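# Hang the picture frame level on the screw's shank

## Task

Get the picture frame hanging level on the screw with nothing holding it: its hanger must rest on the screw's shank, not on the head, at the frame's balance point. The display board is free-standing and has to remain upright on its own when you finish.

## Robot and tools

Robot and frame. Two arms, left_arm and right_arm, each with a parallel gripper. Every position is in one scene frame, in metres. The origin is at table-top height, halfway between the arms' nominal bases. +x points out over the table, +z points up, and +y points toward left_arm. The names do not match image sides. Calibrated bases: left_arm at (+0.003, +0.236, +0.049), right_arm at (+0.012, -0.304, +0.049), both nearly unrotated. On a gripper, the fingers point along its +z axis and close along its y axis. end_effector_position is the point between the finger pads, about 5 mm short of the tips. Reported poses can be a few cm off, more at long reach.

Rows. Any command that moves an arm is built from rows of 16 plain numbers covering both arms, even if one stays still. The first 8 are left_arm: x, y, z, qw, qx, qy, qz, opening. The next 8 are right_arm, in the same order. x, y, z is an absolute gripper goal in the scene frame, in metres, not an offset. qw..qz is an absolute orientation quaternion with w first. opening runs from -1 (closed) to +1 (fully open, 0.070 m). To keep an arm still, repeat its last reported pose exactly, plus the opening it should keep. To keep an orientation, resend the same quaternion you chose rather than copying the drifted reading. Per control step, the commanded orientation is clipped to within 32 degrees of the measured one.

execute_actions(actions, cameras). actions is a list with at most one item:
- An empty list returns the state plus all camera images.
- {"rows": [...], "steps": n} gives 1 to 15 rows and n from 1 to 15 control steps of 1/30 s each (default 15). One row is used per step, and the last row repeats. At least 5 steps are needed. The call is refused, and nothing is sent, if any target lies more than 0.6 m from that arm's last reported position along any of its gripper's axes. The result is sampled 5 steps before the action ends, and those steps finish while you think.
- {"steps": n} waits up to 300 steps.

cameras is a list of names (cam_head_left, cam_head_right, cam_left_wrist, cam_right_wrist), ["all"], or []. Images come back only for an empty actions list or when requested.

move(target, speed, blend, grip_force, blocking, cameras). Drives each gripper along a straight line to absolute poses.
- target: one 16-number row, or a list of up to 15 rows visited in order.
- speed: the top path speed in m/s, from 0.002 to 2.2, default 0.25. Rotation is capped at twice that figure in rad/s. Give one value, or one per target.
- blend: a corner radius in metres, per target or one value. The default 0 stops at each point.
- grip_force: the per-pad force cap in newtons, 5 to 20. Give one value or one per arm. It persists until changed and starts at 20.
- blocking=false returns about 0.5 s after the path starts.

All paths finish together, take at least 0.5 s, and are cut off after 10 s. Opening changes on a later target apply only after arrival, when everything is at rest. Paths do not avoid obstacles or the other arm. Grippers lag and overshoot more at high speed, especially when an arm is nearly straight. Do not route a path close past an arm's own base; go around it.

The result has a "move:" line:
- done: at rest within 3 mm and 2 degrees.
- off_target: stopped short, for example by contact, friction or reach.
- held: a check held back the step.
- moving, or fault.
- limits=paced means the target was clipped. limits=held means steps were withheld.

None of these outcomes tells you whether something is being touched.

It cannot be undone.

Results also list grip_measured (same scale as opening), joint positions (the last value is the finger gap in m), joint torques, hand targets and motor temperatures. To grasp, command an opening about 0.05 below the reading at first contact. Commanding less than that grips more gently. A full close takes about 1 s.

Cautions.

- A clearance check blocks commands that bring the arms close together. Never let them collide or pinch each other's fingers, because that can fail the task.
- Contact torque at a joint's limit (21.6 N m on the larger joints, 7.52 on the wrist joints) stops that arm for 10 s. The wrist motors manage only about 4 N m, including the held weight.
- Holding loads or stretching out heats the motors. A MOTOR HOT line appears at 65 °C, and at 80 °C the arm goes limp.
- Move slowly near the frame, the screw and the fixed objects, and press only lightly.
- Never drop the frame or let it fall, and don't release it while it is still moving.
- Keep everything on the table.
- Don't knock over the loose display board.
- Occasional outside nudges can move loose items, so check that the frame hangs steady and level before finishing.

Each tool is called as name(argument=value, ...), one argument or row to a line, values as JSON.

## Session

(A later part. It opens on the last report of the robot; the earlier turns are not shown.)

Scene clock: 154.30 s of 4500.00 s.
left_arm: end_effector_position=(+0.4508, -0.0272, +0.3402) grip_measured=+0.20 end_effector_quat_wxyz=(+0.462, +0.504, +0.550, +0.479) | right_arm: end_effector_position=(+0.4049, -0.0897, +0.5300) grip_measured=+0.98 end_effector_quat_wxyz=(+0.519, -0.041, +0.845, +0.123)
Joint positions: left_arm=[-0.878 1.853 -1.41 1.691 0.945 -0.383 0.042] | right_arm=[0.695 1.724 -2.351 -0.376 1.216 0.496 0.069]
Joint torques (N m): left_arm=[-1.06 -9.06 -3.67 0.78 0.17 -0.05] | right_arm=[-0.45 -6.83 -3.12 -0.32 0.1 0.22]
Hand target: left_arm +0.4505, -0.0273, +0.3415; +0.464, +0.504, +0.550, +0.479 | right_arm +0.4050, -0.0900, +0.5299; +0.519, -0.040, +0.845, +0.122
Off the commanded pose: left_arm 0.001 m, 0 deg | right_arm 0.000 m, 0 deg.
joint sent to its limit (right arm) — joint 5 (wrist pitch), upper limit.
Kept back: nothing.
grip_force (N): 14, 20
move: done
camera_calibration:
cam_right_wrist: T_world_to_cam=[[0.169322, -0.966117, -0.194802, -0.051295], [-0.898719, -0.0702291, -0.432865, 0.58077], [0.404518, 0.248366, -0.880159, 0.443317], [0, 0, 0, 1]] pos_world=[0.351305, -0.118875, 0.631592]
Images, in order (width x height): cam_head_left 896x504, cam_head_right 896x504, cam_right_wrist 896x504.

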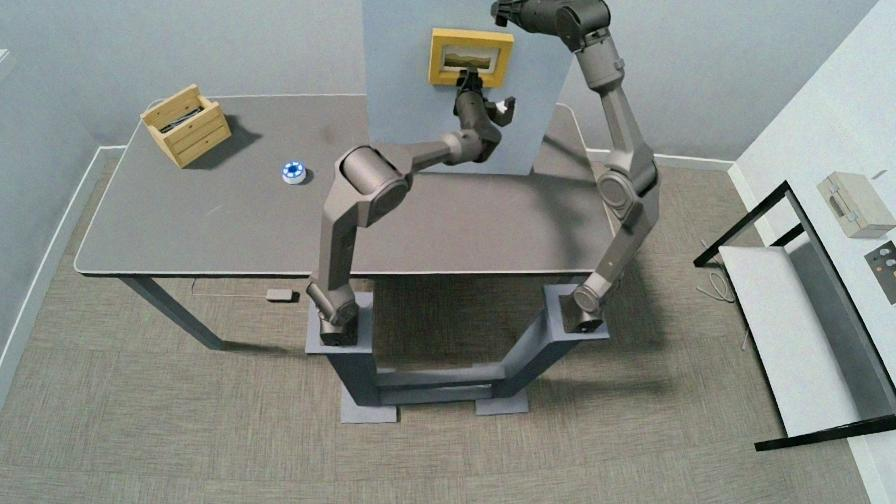

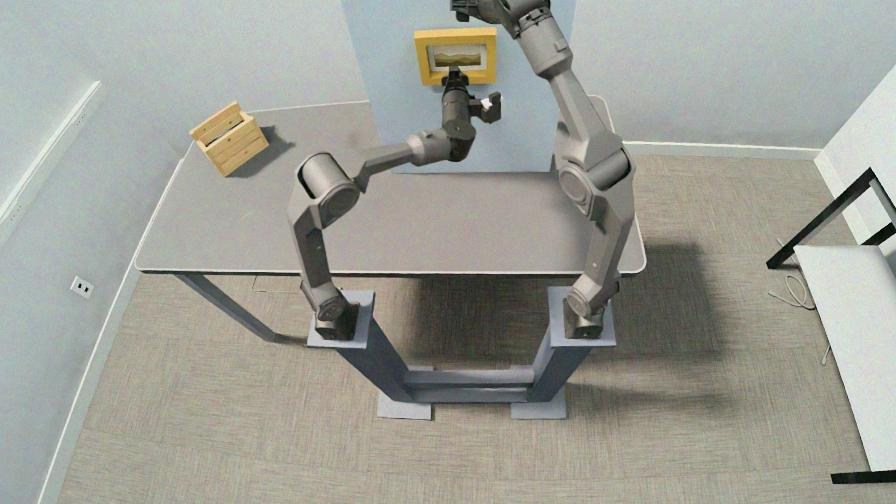

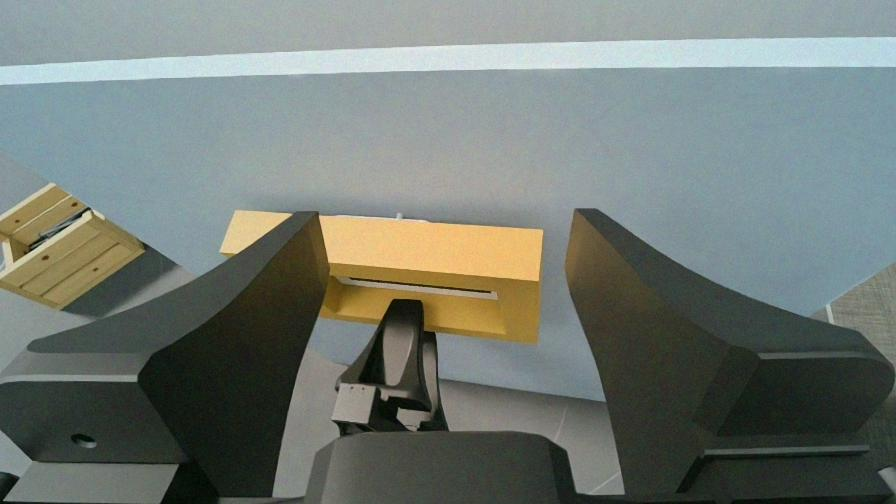

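move(
  target=[
    [0.37,-0.0273,0.3405,0.4637,0.5035,0.5496,0.4787,0.2,0.405,-0.09,0.53,0.518,-0.040,0.845,0.122,0.98],
    [0.33,0.02,0.30,0.4637,0.5035,0.5496,0.4787,0.2,0.405,-0.09,0.53,0.518,-0.040,0.845,0.122,0.98],
  ],
  speed=[0.05,0.2],
  blend=[0.01,0],
  cameras=["cam_right_wrist","cam_head_left","cam_head_right"],
)

zoom_image(
  camera="cam_right_wrist",
  region=[310, 190, 470, 280],
)

zoom_image(
  camera="cam_head_left",
  region=[415, 10, 535, 110],
)

zoom_image(
  camera="cam_head_right",
  region=[395, 10, 515, 110],
)

Scene clock: 157.10 s of 4500.00 s.
left_arm: end_effector_position=(+0.3299, +0.0202, +0.2999) grip_measured=+0.20 end_effector_quat_wxyz=(+0.464, +0.503, +0.550, +0.479) | right_arm: end_effector_position=(+0.4049, -0.0897, +0.5300) grip_measured=+0.98 end_effector_quat_wxyz=(+0.519, -0.041, +0.845, +0.123)
Joint positions: left_arm=[-1.131 1.566 -0.85 1.704 1.203 -0.66 0.042] | right_arm=[0.695 1.724 -2.351 -0.376 1.216 0.496 0.069]
Joint torques (N m): left_arm=[-0.1 -5.63 -3.29 0.78 0.56 0] | right_arm=[-0.42 -6.75 -3.15 -0.32 0.1 0.2]
Hand target: left_arm +0.3300, +0.0200, +0.3000; +0.464, +0.504, +0.550, +0.479 | right_arm +0.4050, -0.0900, +0.5299; +0.519, -0.040, +0.845, +0.122
Off the commanded pose: left_arm 0.000 m, 0 deg | right_arm 0.000 m, 0 deg.
joint sent to its limit (right arm) — joint 5 (wrist pitch), upper limit.
Kept back: nothing.
grip_force (N): 14, 20
move: done
camera_calibration:
cam_right_wrist: T_world_to_cam=[[0.169322, -0.966117, -0.194802, -0.051295], [-0.898719, -0.0702291, -0.432865, 0.58077], [0.404518, 0.248366, -0.880159, 0.443317], [0, 0, 0, 1]] pos_world=[0.351305, -0.118875, 0.631592]
Images, in order (width x height): cam_head_left 896x504, cam_head_right 896x504, cam_right_wrist 896x504.

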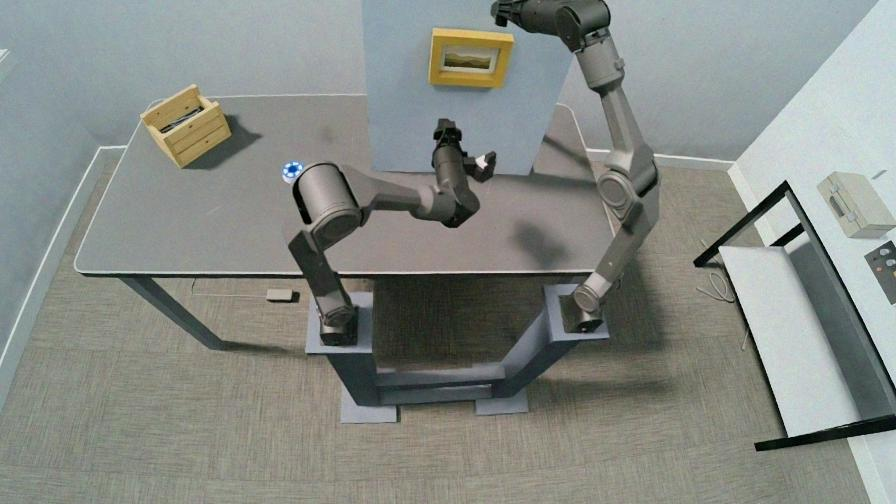

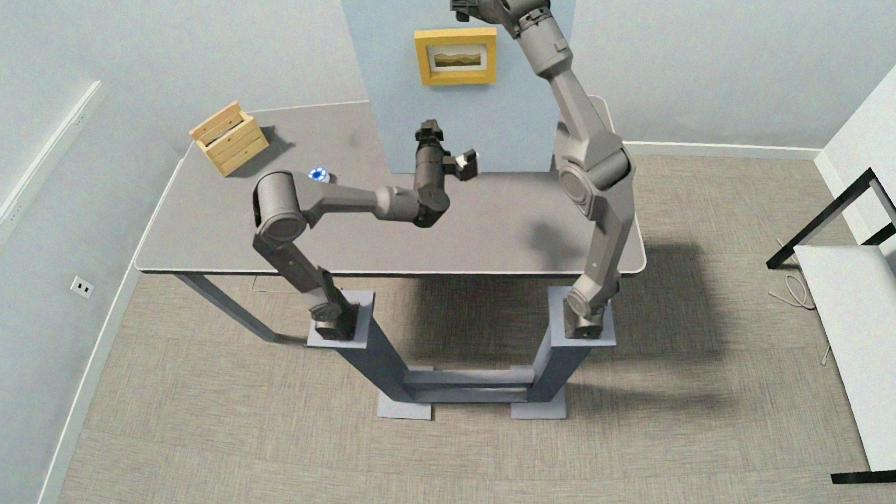

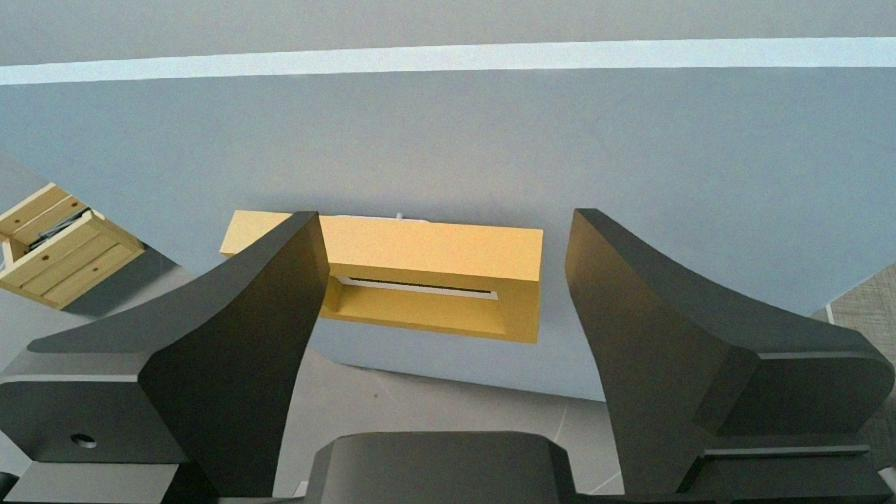

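Scaled by 3.150 from the camera's 896x504 image, which has a finer 1280x720 frame.

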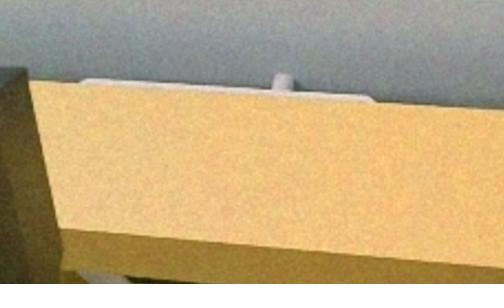

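Scaled by 4.200 from the camera's 896x504 image, which has a finer 1280x720 frame.

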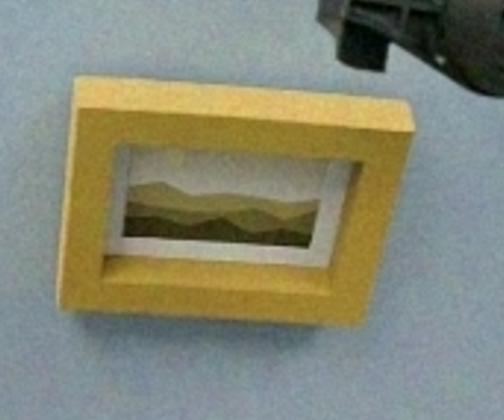

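Scaled by 4.200 from the camera's 896x504 image, which has a finer 1280x720 frame.

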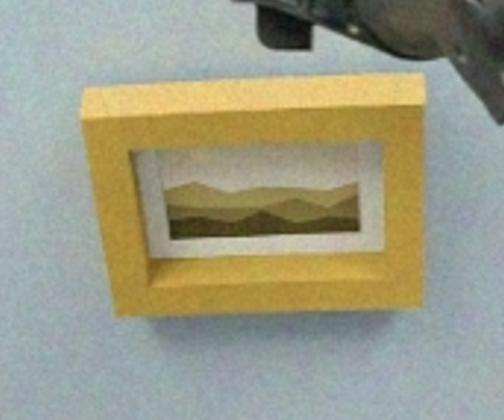

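move(
  target=[0.30,0.10,0.28,0.4637,0.5035,0.5496,0.4787,0.2,0.33,-0.2,0.45,0.518,-0.040,0.845,0.122,0.98],
  speed=0.25,
  cameras=["cam_head_left","cam_head_right"],
)

zoom_image(
  camera="cam_head_right",
  region=[405, 20, 505, 95],
)

zoom_image(
  camera="cam_head_left",
  region=[420, 20, 520, 95],
)

Scene clock: 159.00 s of 4500.00 s.
left_arm: end_effector_position=(+0.2996, +0.1002, +0.2804) grip_measured=+0.20 end_effector_quat_wxyz=(+0.457, +0.503, +0.556, +0.478) | right_arm: end_effector_position=(+0.3300, -0.2000, +0.4500) grip_measured=+0.98 end_effector_quat_wxyz=(+0.518, -0.040, +0.845, +0.122)
Joint positions: left_arm=[-1.099 1.314 -0.518 1.738 1.191 -0.744 0.042] | right_arm=[0.396 1.1 -1.357 -0.118 0.797 0.307 0.069]
Joint torques (N m): left_arm=[-0.76 -3.01 -3.1 0.46 0.6 -0.15] | right_arm=[0.41 -1.72 -4.53 -0.28 -0.67 0.25]
Hand target: left_arm +0.2997, +0.0999, +0.2802; +0.457, +0.504, +0.556, +0.478 | right_arm +0.3300, -0.2000, +0.4500; +0.518, -0.040, +0.845, +0.122
Off the commanded pose: left_arm 0.001 m, 1 deg | right_arm 0.000 m, 0 deg.
joint read past its limit (left arm) — joint 4 (forearm roll), upper limit.
joint sent to its limit (left arm) — joint 4 (forearm roll), upper limit.
Kept back: nothing.
grip_force (N): 14, 20
move: done
Images, in order (width x height): cam_head_left 896x504, cam_head_right 896x504.

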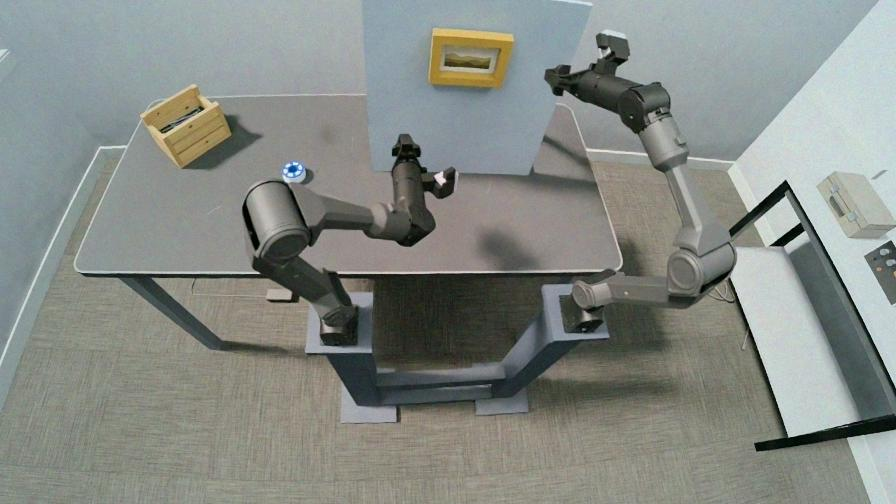

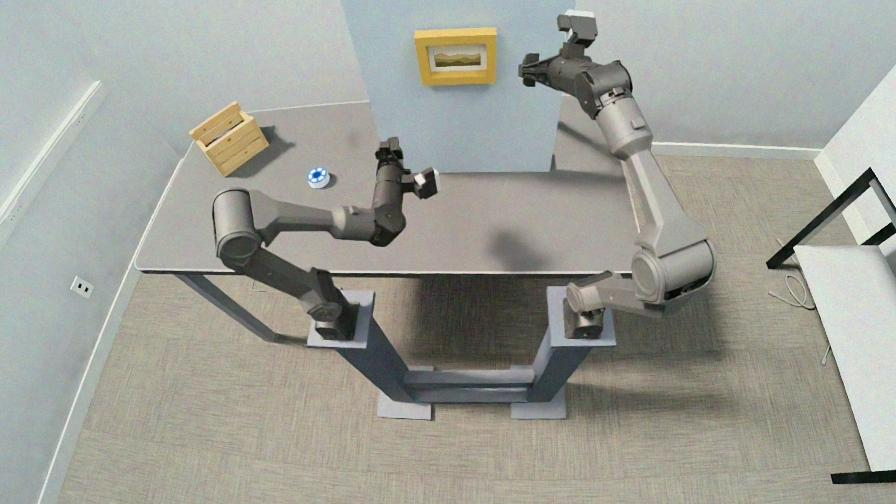

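Scaled by 5.040 from the camera's 896x504 image, which has a finer 1280x720 frame.

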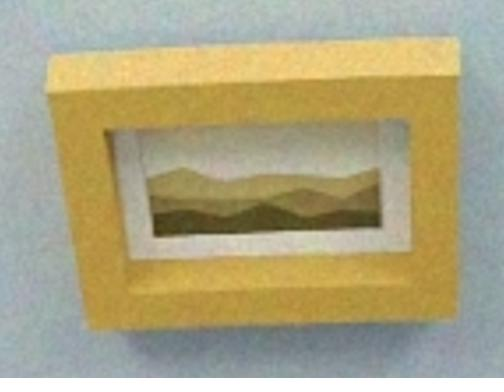

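Scaled by 5.040 from the camera's 896x504 image, which has a finer 1280x720 frame.

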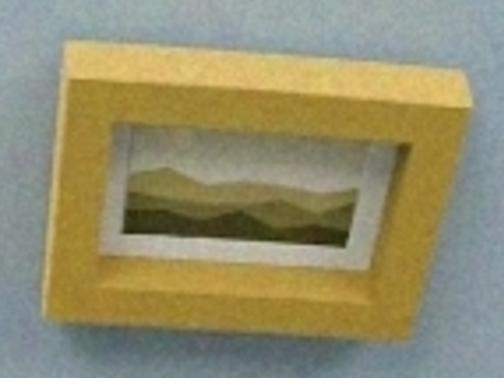

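finished_scene(
  scene=1,
)

The scene is finished: the task was done.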